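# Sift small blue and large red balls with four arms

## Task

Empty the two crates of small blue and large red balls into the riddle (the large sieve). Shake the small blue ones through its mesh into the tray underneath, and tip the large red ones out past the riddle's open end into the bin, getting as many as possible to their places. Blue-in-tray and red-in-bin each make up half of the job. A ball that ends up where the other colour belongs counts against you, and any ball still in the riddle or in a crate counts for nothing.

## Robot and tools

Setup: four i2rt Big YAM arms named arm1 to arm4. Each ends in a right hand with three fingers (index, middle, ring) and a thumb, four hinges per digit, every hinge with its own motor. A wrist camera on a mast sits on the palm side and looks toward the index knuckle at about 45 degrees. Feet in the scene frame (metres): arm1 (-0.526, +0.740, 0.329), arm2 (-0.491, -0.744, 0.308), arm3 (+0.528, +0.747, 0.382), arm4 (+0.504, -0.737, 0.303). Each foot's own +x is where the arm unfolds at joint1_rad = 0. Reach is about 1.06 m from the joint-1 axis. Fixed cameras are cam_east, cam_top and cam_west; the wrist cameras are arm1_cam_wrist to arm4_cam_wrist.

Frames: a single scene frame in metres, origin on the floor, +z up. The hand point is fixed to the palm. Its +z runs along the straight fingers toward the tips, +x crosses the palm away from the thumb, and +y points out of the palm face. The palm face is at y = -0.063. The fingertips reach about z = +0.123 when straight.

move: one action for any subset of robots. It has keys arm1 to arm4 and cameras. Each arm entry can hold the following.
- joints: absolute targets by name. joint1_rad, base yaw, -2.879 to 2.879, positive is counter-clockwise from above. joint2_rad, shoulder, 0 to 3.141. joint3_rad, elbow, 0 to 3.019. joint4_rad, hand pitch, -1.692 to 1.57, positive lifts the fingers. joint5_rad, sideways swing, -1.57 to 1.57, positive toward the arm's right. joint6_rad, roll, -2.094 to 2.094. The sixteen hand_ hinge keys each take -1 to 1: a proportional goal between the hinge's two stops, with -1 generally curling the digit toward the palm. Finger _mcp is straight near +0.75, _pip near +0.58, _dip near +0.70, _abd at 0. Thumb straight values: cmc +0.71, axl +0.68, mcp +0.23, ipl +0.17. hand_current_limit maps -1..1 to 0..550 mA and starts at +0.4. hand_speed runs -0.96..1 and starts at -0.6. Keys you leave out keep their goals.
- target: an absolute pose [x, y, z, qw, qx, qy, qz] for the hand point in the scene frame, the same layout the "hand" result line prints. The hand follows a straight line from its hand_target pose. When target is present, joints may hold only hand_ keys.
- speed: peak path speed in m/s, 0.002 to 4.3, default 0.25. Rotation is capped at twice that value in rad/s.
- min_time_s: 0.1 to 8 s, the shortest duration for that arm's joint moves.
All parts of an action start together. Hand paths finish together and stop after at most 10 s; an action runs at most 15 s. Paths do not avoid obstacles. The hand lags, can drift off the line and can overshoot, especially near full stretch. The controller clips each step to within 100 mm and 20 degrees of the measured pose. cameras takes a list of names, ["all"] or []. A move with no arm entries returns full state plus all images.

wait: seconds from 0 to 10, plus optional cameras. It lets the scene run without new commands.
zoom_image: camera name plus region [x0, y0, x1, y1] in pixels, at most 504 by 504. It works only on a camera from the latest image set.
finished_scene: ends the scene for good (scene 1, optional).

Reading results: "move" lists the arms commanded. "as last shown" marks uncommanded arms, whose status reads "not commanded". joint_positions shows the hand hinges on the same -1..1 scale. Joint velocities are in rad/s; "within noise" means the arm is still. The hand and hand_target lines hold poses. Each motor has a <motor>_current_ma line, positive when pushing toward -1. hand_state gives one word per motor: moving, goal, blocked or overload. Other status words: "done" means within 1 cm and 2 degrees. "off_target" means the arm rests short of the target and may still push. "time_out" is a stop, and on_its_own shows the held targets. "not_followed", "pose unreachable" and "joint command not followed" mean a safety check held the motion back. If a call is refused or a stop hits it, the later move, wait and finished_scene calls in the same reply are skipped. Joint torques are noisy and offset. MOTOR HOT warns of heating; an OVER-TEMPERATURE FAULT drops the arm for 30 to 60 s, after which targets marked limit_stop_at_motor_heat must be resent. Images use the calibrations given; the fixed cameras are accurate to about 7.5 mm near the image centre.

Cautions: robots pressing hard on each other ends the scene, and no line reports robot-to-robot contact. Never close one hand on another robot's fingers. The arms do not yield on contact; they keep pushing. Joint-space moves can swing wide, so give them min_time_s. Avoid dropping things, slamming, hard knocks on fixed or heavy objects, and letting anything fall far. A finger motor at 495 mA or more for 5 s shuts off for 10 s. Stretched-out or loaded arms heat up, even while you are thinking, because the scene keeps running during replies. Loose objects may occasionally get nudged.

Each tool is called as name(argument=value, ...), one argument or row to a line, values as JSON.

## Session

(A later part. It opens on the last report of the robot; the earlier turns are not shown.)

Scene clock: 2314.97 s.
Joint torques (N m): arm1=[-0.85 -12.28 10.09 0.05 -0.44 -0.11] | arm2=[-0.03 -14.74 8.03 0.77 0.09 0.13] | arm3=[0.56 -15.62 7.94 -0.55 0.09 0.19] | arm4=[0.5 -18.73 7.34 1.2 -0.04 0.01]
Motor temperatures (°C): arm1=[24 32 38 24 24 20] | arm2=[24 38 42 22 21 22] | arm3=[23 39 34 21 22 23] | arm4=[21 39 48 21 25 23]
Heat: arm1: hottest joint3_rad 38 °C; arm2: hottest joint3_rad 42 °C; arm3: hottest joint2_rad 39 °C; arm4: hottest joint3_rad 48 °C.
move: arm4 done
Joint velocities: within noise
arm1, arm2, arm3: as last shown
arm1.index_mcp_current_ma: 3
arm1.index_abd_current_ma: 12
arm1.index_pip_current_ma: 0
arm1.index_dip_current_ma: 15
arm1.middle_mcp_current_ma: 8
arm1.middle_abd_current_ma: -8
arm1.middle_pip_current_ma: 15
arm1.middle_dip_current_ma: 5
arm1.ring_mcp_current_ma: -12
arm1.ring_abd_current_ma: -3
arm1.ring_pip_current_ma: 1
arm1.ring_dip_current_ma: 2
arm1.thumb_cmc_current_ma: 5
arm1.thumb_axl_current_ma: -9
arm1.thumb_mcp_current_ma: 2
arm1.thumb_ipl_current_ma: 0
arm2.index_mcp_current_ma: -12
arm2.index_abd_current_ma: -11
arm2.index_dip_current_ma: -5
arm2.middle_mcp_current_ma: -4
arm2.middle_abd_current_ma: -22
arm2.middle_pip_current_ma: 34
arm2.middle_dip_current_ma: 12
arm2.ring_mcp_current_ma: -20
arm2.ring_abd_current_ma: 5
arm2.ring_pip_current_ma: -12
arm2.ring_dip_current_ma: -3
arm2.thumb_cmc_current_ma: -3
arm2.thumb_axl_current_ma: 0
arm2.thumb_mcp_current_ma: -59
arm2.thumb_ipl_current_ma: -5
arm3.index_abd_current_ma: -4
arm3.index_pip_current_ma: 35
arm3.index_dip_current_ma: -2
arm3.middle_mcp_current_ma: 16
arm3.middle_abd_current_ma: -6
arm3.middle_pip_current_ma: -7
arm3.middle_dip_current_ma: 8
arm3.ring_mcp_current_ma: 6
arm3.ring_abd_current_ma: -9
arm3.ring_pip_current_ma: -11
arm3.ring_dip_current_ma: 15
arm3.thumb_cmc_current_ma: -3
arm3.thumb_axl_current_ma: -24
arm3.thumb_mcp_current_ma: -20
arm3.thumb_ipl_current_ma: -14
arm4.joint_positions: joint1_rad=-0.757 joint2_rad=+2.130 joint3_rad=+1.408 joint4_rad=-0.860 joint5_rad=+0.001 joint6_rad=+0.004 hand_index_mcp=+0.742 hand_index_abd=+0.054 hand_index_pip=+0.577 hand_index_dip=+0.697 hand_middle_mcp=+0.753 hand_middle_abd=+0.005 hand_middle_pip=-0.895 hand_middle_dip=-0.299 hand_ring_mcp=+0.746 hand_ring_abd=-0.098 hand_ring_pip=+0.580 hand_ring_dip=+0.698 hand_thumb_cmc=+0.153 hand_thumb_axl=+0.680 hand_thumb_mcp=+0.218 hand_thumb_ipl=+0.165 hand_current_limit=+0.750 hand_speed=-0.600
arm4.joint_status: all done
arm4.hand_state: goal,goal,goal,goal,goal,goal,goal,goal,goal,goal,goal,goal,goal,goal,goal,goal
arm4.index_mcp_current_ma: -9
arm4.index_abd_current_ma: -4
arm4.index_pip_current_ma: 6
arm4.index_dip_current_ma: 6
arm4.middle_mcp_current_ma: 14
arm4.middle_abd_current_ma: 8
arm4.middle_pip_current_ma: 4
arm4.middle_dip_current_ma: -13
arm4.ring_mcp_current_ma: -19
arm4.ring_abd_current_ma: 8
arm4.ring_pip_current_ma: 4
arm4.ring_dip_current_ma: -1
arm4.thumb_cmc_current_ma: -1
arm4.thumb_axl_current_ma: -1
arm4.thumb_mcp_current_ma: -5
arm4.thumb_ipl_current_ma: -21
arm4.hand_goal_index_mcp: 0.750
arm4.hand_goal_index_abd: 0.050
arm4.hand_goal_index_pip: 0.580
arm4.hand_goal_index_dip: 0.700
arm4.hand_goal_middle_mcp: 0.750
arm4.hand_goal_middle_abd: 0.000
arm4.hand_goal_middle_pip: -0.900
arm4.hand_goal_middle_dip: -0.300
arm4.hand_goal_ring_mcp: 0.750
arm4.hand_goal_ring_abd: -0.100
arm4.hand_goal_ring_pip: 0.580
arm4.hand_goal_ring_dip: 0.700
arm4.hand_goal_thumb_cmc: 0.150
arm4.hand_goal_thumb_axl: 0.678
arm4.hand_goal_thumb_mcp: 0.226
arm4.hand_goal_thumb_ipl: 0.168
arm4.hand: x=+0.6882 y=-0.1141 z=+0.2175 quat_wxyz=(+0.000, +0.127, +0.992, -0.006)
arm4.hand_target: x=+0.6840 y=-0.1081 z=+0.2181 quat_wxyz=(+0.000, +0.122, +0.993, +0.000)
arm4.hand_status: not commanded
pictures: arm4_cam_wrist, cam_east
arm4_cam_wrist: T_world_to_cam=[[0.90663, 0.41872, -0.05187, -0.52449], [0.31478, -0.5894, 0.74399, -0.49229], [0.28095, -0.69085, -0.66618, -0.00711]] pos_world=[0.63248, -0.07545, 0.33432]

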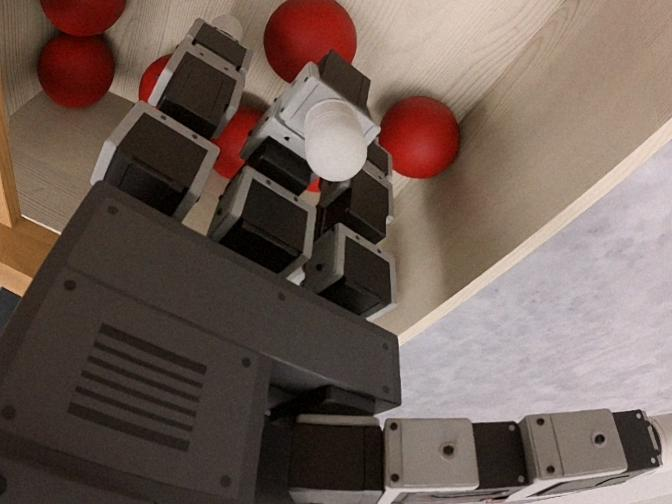

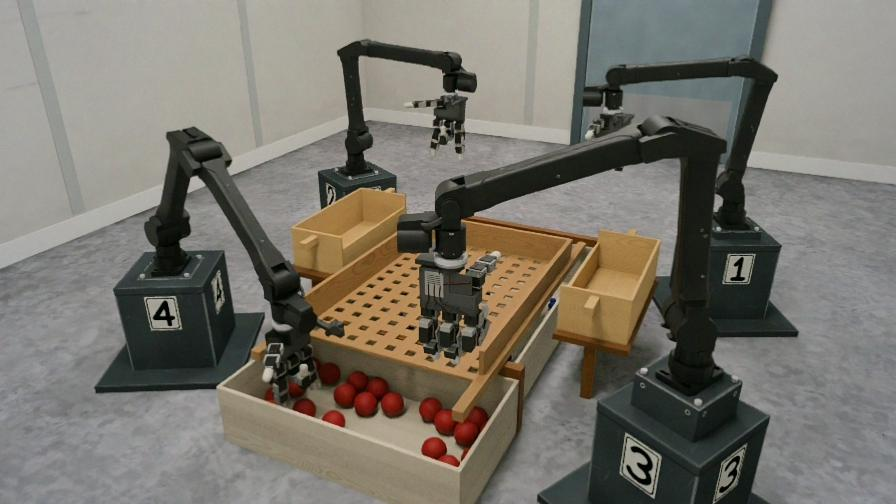

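move(
  arm4={"target": [0.684, -0.112, 0.45, 0, 0.1218, 0.9926, 0], "speed": 0.15},
  cameras=["cam_east", "cam_top"],
)

move(
  arm4={"target": [0.655, -0.27, 0.5, 0, 0.1218, 0.9926, 0], "speed": 0.2},
  cameras=["cam_east", "cam_top", "cam_west"],
)

zoom_image(
  camera="cam_east",
  region=[200, 300, 540, 500],
)

zoom_image(
  camera="cam_top",
  region=[460, 90, 700, 320],
)

zoom_image(
  camera="cam_top",
  region=[240, 160, 500, 440],
)

Scene clock: 2320.63 s.
Joint torques (N m): arm1=[-0.73 -12.22 10.04 0.08 -0.44 -0.11] | arm2=[0.03 -14.8 7.99 0.75 0.11 0.13] | arm3=[0.67 -15.62 7.92 -0.55 0.09 0.19] | arm4=[0.62 -18.84 12.45 0.36 -0.06 -0.02]
Motor temperatures (°C): arm1=[24 32 38 24 24 20] | arm2=[24 38 42 22 21 22] | arm3=[23 39 34 21 22 23] | arm4=[21 39 48 21 25 23]
Heat: arm1: hottest joint3_rad 38 °C; arm2: hottest joint3_rad 42 °C; arm3: hottest joint2_rad 39 °C; arm4: hottest joint3_rad 48 °C.
move: arm4 off_target
Joint velocities: within noise
arm1, arm2, arm3: as last shown
arm1.index_mcp_current_ma: -3
arm1.index_abd_current_ma: 14
arm1.index_pip_current_ma: -18
arm1.index_dip_current_ma: 0
arm1.middle_mcp_current_ma: 4
arm1.middle_abd_current_ma: -6
arm1.middle_pip_current_ma: 1
arm1.middle_dip_current_ma: 10
arm1.ring_mcp_current_ma: -22
arm1.ring_abd_current_ma: -10
arm1.ring_pip_current_ma: 21
arm1.ring_dip_current_ma: -2
arm1.thumb_cmc_current_ma: 16
arm1.thumb_mcp_current_ma: 0
arm1.thumb_ipl_current_ma: 3
arm2.index_mcp_current_ma: -16
arm2.index_abd_current_ma: -4
arm2.index_pip_current_ma: -9
arm2.index_dip_current_ma: -2
arm2.middle_mcp_current_ma: -1
arm2.middle_abd_current_ma: -14
arm2.middle_pip_current_ma: 39
arm2.middle_dip_current_ma: 14
arm2.ring_mcp_current_ma: -15
arm2.ring_abd_current_ma: 2
arm2.ring_dip_current_ma: 0
arm2.thumb_cmc_current_ma: -2
arm2.thumb_axl_current_ma: 2
arm2.thumb_mcp_current_ma: -62
arm2.thumb_ipl_current_ma: -12
arm3.index_mcp_current_ma: 14
arm3.index_abd_current_ma: 1
arm3.index_pip_current_ma: 39
arm3.index_dip_current_ma: -8
arm3.middle_mcp_current_ma: 14
arm3.middle_abd_current_ma: -10
arm3.middle_dip_current_ma: 9
arm3.ring_mcp_current_ma: 1
arm3.ring_abd_current_ma: 0
arm3.ring_dip_current_ma: 19
arm3.thumb_cmc_current_ma: 3
arm3.thumb_axl_current_ma: -18
arm3.thumb_mcp_current_ma: -19
arm3.thumb_ipl_current_ma: -16
arm4.joint_positions: joint1_rad=-0.757 joint2_rad=+1.856 joint3_rad=+1.589 joint4_rad=-1.346 joint5_rad=+0.001 joint6_rad=+0.004 hand_index_mcp=+0.742 hand_index_abd=+0.054 hand_index_pip=+0.577 hand_index_dip=+0.697 hand_middle_mcp=+0.753 hand_middle_abd=+0.005 hand_middle_pip=-0.895 hand_middle_dip=-0.299 hand_ring_mcp=+0.746 hand_ring_abd=-0.098 hand_ring_pip=+0.580 hand_ring_dip=+0.698 hand_thumb_cmc=+0.152 hand_thumb_axl=+0.680 hand_thumb_mcp=+0.218 hand_thumb_ipl=+0.165 hand_current_limit=+0.750 hand_speed=-0.600
arm4.joint_status: not commanded
arm4.hand_state: goal,goal,goal,goal,goal,goal,goal,goal,goal,goal,goal,goal,goal,goal,goal,goal
arm4.index_mcp_current_ma: -20
arm4.index_abd_current_ma: 4
arm4.index_pip_current_ma: 7
arm4.index_dip_current_ma: 13
arm4.middle_mcp_current_ma: 9
arm4.middle_abd_current_ma: -10
arm4.middle_pip_current_ma: -6
arm4.middle_dip_current_ma: -3
arm4.ring_mcp_current_ma: -5
arm4.ring_abd_current_ma: -1
arm4.ring_pip_current_ma: -3
arm4.ring_dip_current_ma: -10
arm4.thumb_cmc_current_ma: 1
arm4.thumb_axl_current_ma: -12
arm4.thumb_mcp_current_ma: 0
arm4.thumb_ipl_current_ma: -9
arm4.hand_goal_index_mcp: 0.750
arm4.hand_goal_index_abd: 0.050
arm4.hand_goal_index_pip: 0.580
arm4.hand_goal_index_dip: 0.700
arm4.hand_goal_middle_mcp: 0.750
arm4.hand_goal_middle_abd: 0.000
arm4.hand_goal_middle_pip: -0.900
arm4.hand_goal_middle_dip: -0.300
arm4.hand_goal_ring_mcp: 0.750
arm4.hand_goal_ring_abd: -0.100
arm4.hand_goal_ring_pip: 0.580
arm4.hand_goal_ring_dip: 0.700
arm4.hand_goal_thumb_cmc: 0.150
arm4.hand_goal_thumb_axl: 0.678
arm4.hand_goal_thumb_mcp: 0.226
arm4.hand_goal_thumb_ipl: 0.168
arm4.hand: x=+0.6850 y=-0.1263 z=+0.4256 quat_wxyz=(-0.002, +0.127, +0.992, -0.022)
arm4.hand_target: x=+0.6838 y=-0.1129 z=+0.4503 quat_wxyz=(+0.000, +0.122, +0.993, +0.000)
arm4.hand_status: off_target (0.028 m and 2.6 deg from the pose sent, 0.233 m and 0.9 deg at the start)

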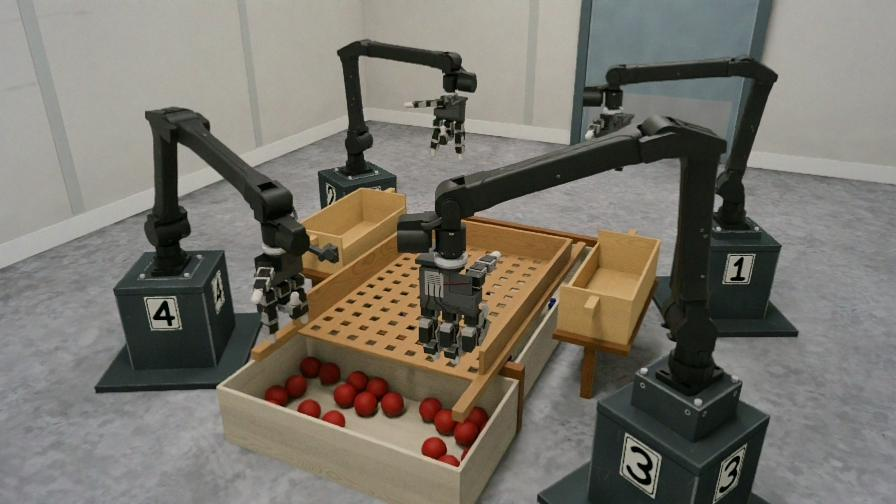

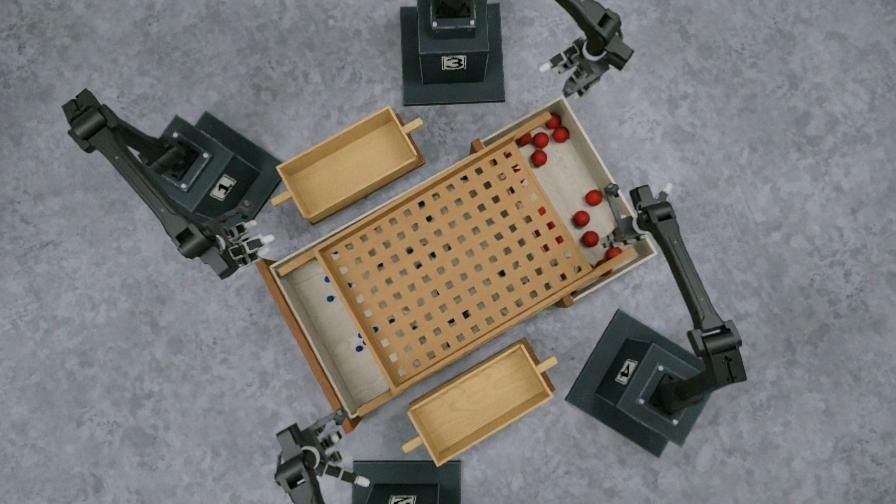

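Scene clock: 2322.10 s.
Joint torques (N m): arm1=[-0.73 -12.34 10.04 0.05 -0.45 -0.12] | arm2=[-0.38 -14.92 8.05 0.83 0.1 0.11] | arm3=[0.67 -15.5 7.92 -0.54 0.09 0.18] | arm4=[-1.44 -11.99 9.7 0.54 -0.03 0.01]
Motor temperatures (°C): arm1=[24 32 38 24 24 20] | arm2=[24 38 42 22 21 22] | arm3=[23 39 34 21 22 23] | arm4=[21 39 48 21 25 23]
Heat: arm1: hottest joint3_rad 38 °C; arm2: hottest joint3_rad 42 °C; arm3: hottest joint2_rad 39 °C; arm4: hottest joint3_rad 48 °C.
move: arm4 done
Joint velocities: within noise
arm1, arm2: as last shown
arm1.index_mcp_current_ma: -1
arm1.index_abd_current_ma: 9
arm1.index_pip_current_ma: -6
arm1.index_dip_current_ma: -3
arm1.middle_mcp_current_ma: -7
arm1.middle_abd_current_ma: -15
arm1.middle_pip_current_ma: 3
arm1.middle_dip_current_ma: -3
arm1.ring_mcp_current_ma: -6
arm1.ring_abd_current_ma: -19
arm1.ring_pip_current_ma: 6
arm1.thumb_cmc_current_ma: 1
arm1.thumb_axl_current_ma: -4
arm1.thumb_mcp_current_ma: 2
arm1.thumb_ipl_current_ma: 0
arm2.index_abd_current_ma: -10
arm2.index_pip_current_ma: -11
arm2.middle_mcp_current_ma: -5
arm2.middle_abd_current_ma: -17
arm2.middle_pip_current_ma: 35
arm2.middle_dip_current_ma: 12
arm2.ring_mcp_current_ma: -19
arm2.ring_abd_current_ma: 6
arm2.ring_pip_current_ma: -9
arm2.ring_dip_current_ma: -9
arm2.thumb_cmc_current_ma: 0
arm2.thumb_axl_current_ma: 0
arm2.thumb_mcp_current_ma: -58
arm2.thumb_ipl_current_ma: -14
arm3.joint_positions: joint1_rad=+0.920 joint2_rad=+1.673 joint3_rad=+1.380 joint4_rad=-1.252 joint5_rad=-0.005 joint6_rad=+2.019 hand_index_mcp=+0.795 hand_index_abd=-0.005 hand_index_pip=-0.959 hand_index_dip=+0.298 hand_middle_mcp=+0.785 hand_middle_abd=-0.013 hand_middle_pip=+0.297 hand_middle_dip=+0.671 hand_ring_mcp=+0.783 hand_ring_abd=+0.001 hand_ring_pip=+0.297 hand_ring_dip=+0.663 hand_thumb_cmc=-0.509 hand_thumb_axl=+0.665 hand_thumb_mcp=+0.198 hand_thumb_ipl=+0.156 hand_current_limit=+0.750 hand_speed=-0.600
arm3.joint_status: not commanded
arm3.hand_state: goal,goal,blocked,goal,goal,goal,goal,blocked,goal,goal,goal,goal,goal,goal,blocked,goal
arm3.index_mcp_current_ma: 13
arm3.index_abd_current_ma: -10
arm3.index_pip_current_ma: 36
arm3.index_dip_current_ma: -10
arm3.middle_mcp_current_ma: 14
arm3.middle_abd_current_ma: -4
arm3.middle_pip_current_ma: -12
arm3.middle_dip_current_ma: 10
arm3.ring_mcp_current_ma: -2
arm3.ring_abd_current_ma: -1
arm3.ring_pip_current_ma: -6
arm3.ring_dip_current_ma: 20
arm3.thumb_cmc_current_ma: -5
arm3.thumb_axl_current_ma: -17
arm3.thumb_mcp_current_ma: -27
arm3.thumb_ipl_current_ma: -10
arm3.hand_goal_index_mcp: 0.780
arm3.hand_goal_index_abd: 0.000
arm3.hand_goal_index_pip: -1.000
arm3.hand_goal_index_dip: 0.300
arm3.hand_goal_middle_mcp: 0.780
arm3.hand_goal_middle_abd: 0.000
arm3.hand_goal_middle_pip: 0.300
arm3.hand_goal_middle_dip: 0.650
arm3.hand_goal_ring_mcp: 0.780
arm3.hand_goal_ring_abd: 0.000
arm3.hand_goal_ring_pip: 0.300
arm3.hand_goal_ring_dip: 0.650
arm3.hand_goal_thumb_cmc: -0.500
arm3.hand_goal_thumb_axl: 0.678
arm3.hand_goal_thumb_mcp: 0.226
arm3.hand_goal_thumb_ipl: 0.168
arm3.hand: x=+0.6615 y=+0.3207 z=+0.5262 quat_wxyz=(+0.005, +0.708, -0.706, +0.016)
arm3.hand_target: x=+0.6601 y=+0.3298 z=+0.5203 quat_wxyz=(+0.000, +0.707, -0.707, +0.000)
arm3.hand_status: not commanded
arm4.joint_positions: joint1_rad=-0.760 joint2_rad=+1.415 joint3_rad=+1.221 joint4_rad=-1.378 joint5_rad=+0.001 joint6_rad=-0.017 hand_index_mcp=+0.744 hand_index_abd=+0.054 hand_index_pip=+0.577 hand_index_dip=+0.697 hand_middle_mcp=+0.754 hand_middle_abd=+0.005 hand_middle_pip=-0.895 hand_middle_dip=-0.299 hand_ring_mcp=+0.746 hand_ring_abd=-0.098 hand_ring_pip=+0.580 hand_ring_dip=+0.698 hand_thumb_cmc=+0.153 hand_thumb_axl=+0.680 hand_thumb_mcp=+0.218 hand_thumb_ipl=+0.165 hand_current_limit=+0.750 hand_speed=-0.600
arm4.joint_status: not commanded
arm4.hand_state: goal,goal,goal,goal,goal,goal,goal,goal,goal,goal,goal,goal,goal,goal,goal,goal
arm4.index_mcp_current_ma: 3
arm4.index_abd_current_ma: 4
arm4.index_pip_current_ma: 2
arm4.index_dip_current_ma: 2
arm4.middle_mcp_current_ma: 4
arm4.middle_abd_current_ma: 6
arm4.middle_pip_current_ma: 3
arm4.middle_dip_current_ma: 3
arm4.ring_mcp_current_ma: -13
arm4.ring_abd_current_ma: 1
arm4.ring_pip_current_ma: 0
arm4.ring_dip_current_ma: 0
arm4.thumb_cmc_current_ma: -3
arm4.thumb_axl_current_ma: -13
arm4.thumb_mcp_current_ma: 3
arm4.thumb_ipl_current_ma: -10
arm4.hand_goal_index_mcp: 0.750
arm4.hand_goal_index_abd: 0.050
arm4.hand_goal_index_pip: 0.580
arm4.hand_goal_index_dip: 0.700
arm4.hand_goal_middle_mcp: 0.750
arm4.hand_goal_middle_abd: 0.000
arm4.hand_goal_middle_pip: -0.900
arm4.hand_goal_middle_dip: -0.300
arm4.hand_goal_ring_mcp: 0.750
arm4.hand_goal_ring_abd: -0.100
arm4.hand_goal_ring_pip: 0.580
arm4.hand_goal_ring_dip: 0.700
arm4.hand_goal_thumb_cmc: 0.150
arm4.hand_goal_thumb_axl: 0.678
arm4.hand_goal_thumb_mcp: 0.226
arm4.hand_goal_thumb_ipl: 0.168
arm4.hand: x=+0.6486 y=-0.2677 z=+0.4969 quat_wxyz=(+0.001, +0.118, +0.993, -0.001)
arm4.hand_target: x=+0.6549 y=-0.2701 z=+0.4999 quat_wxyz=(+0.000, +0.122, +0.993, +0.000)
arm4.hand_status: done (0.007 m and 0.5 deg from the pose sent, 0.165 m and 2.6 deg at the start)

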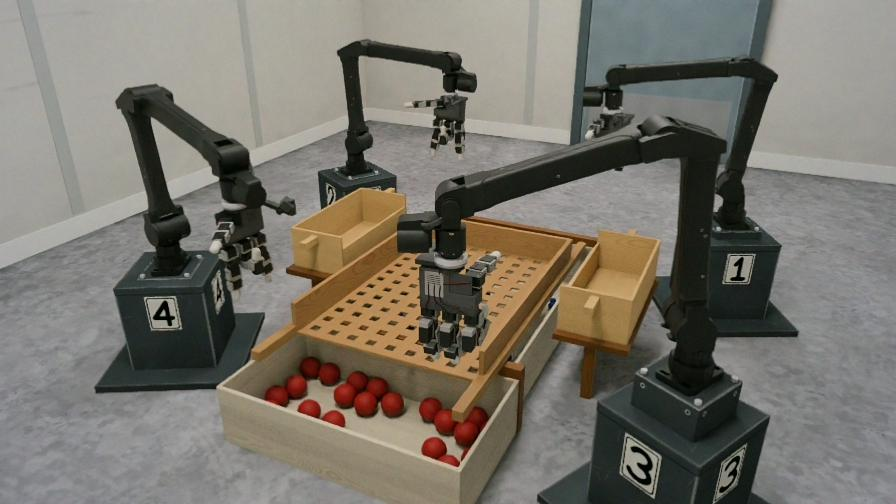

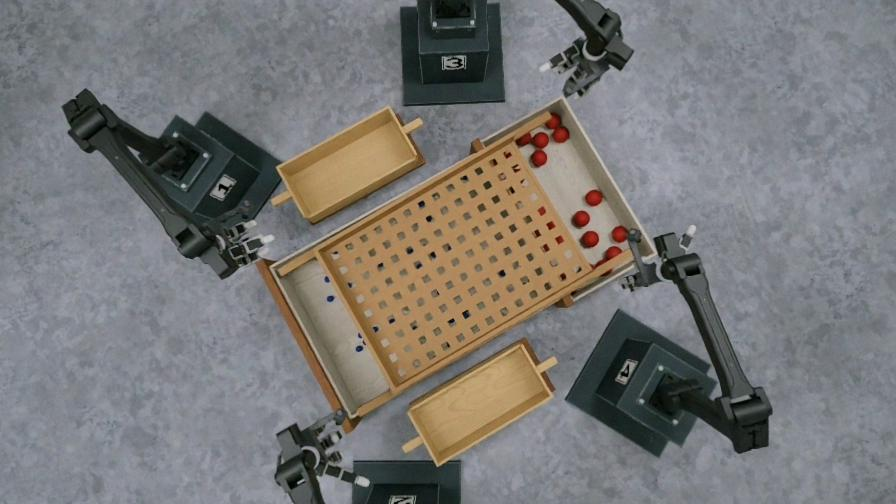

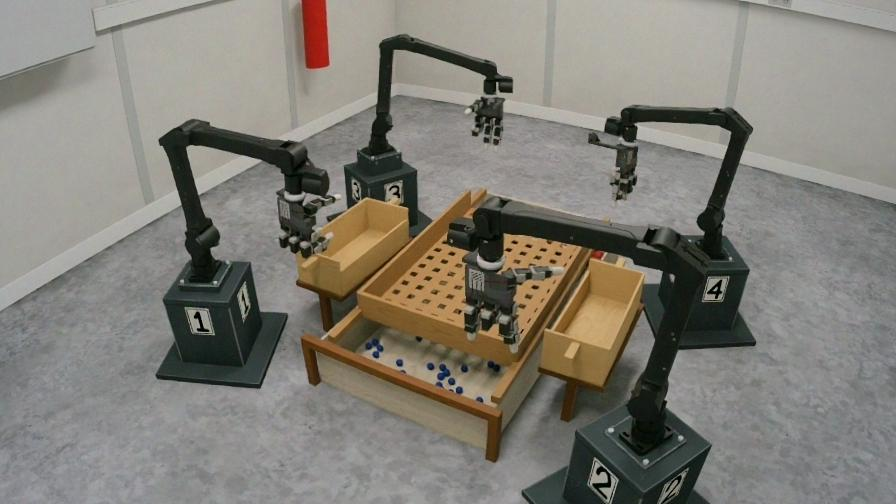

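Scaled by 1.482.

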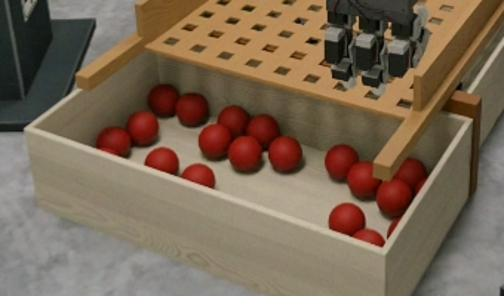

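Scaled by 2.100.

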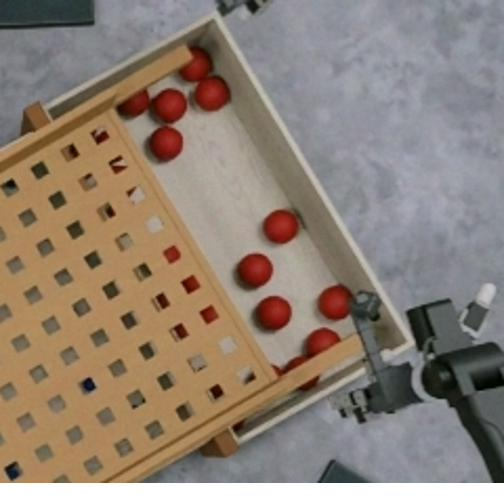

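Scaled by 1.800.

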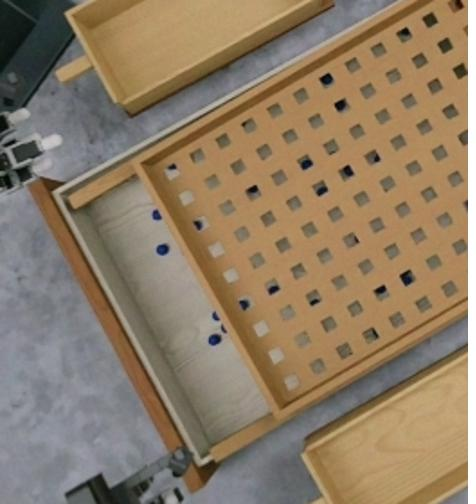

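finished_scene(
  scene=1,
)

The scene is finished: the task was done.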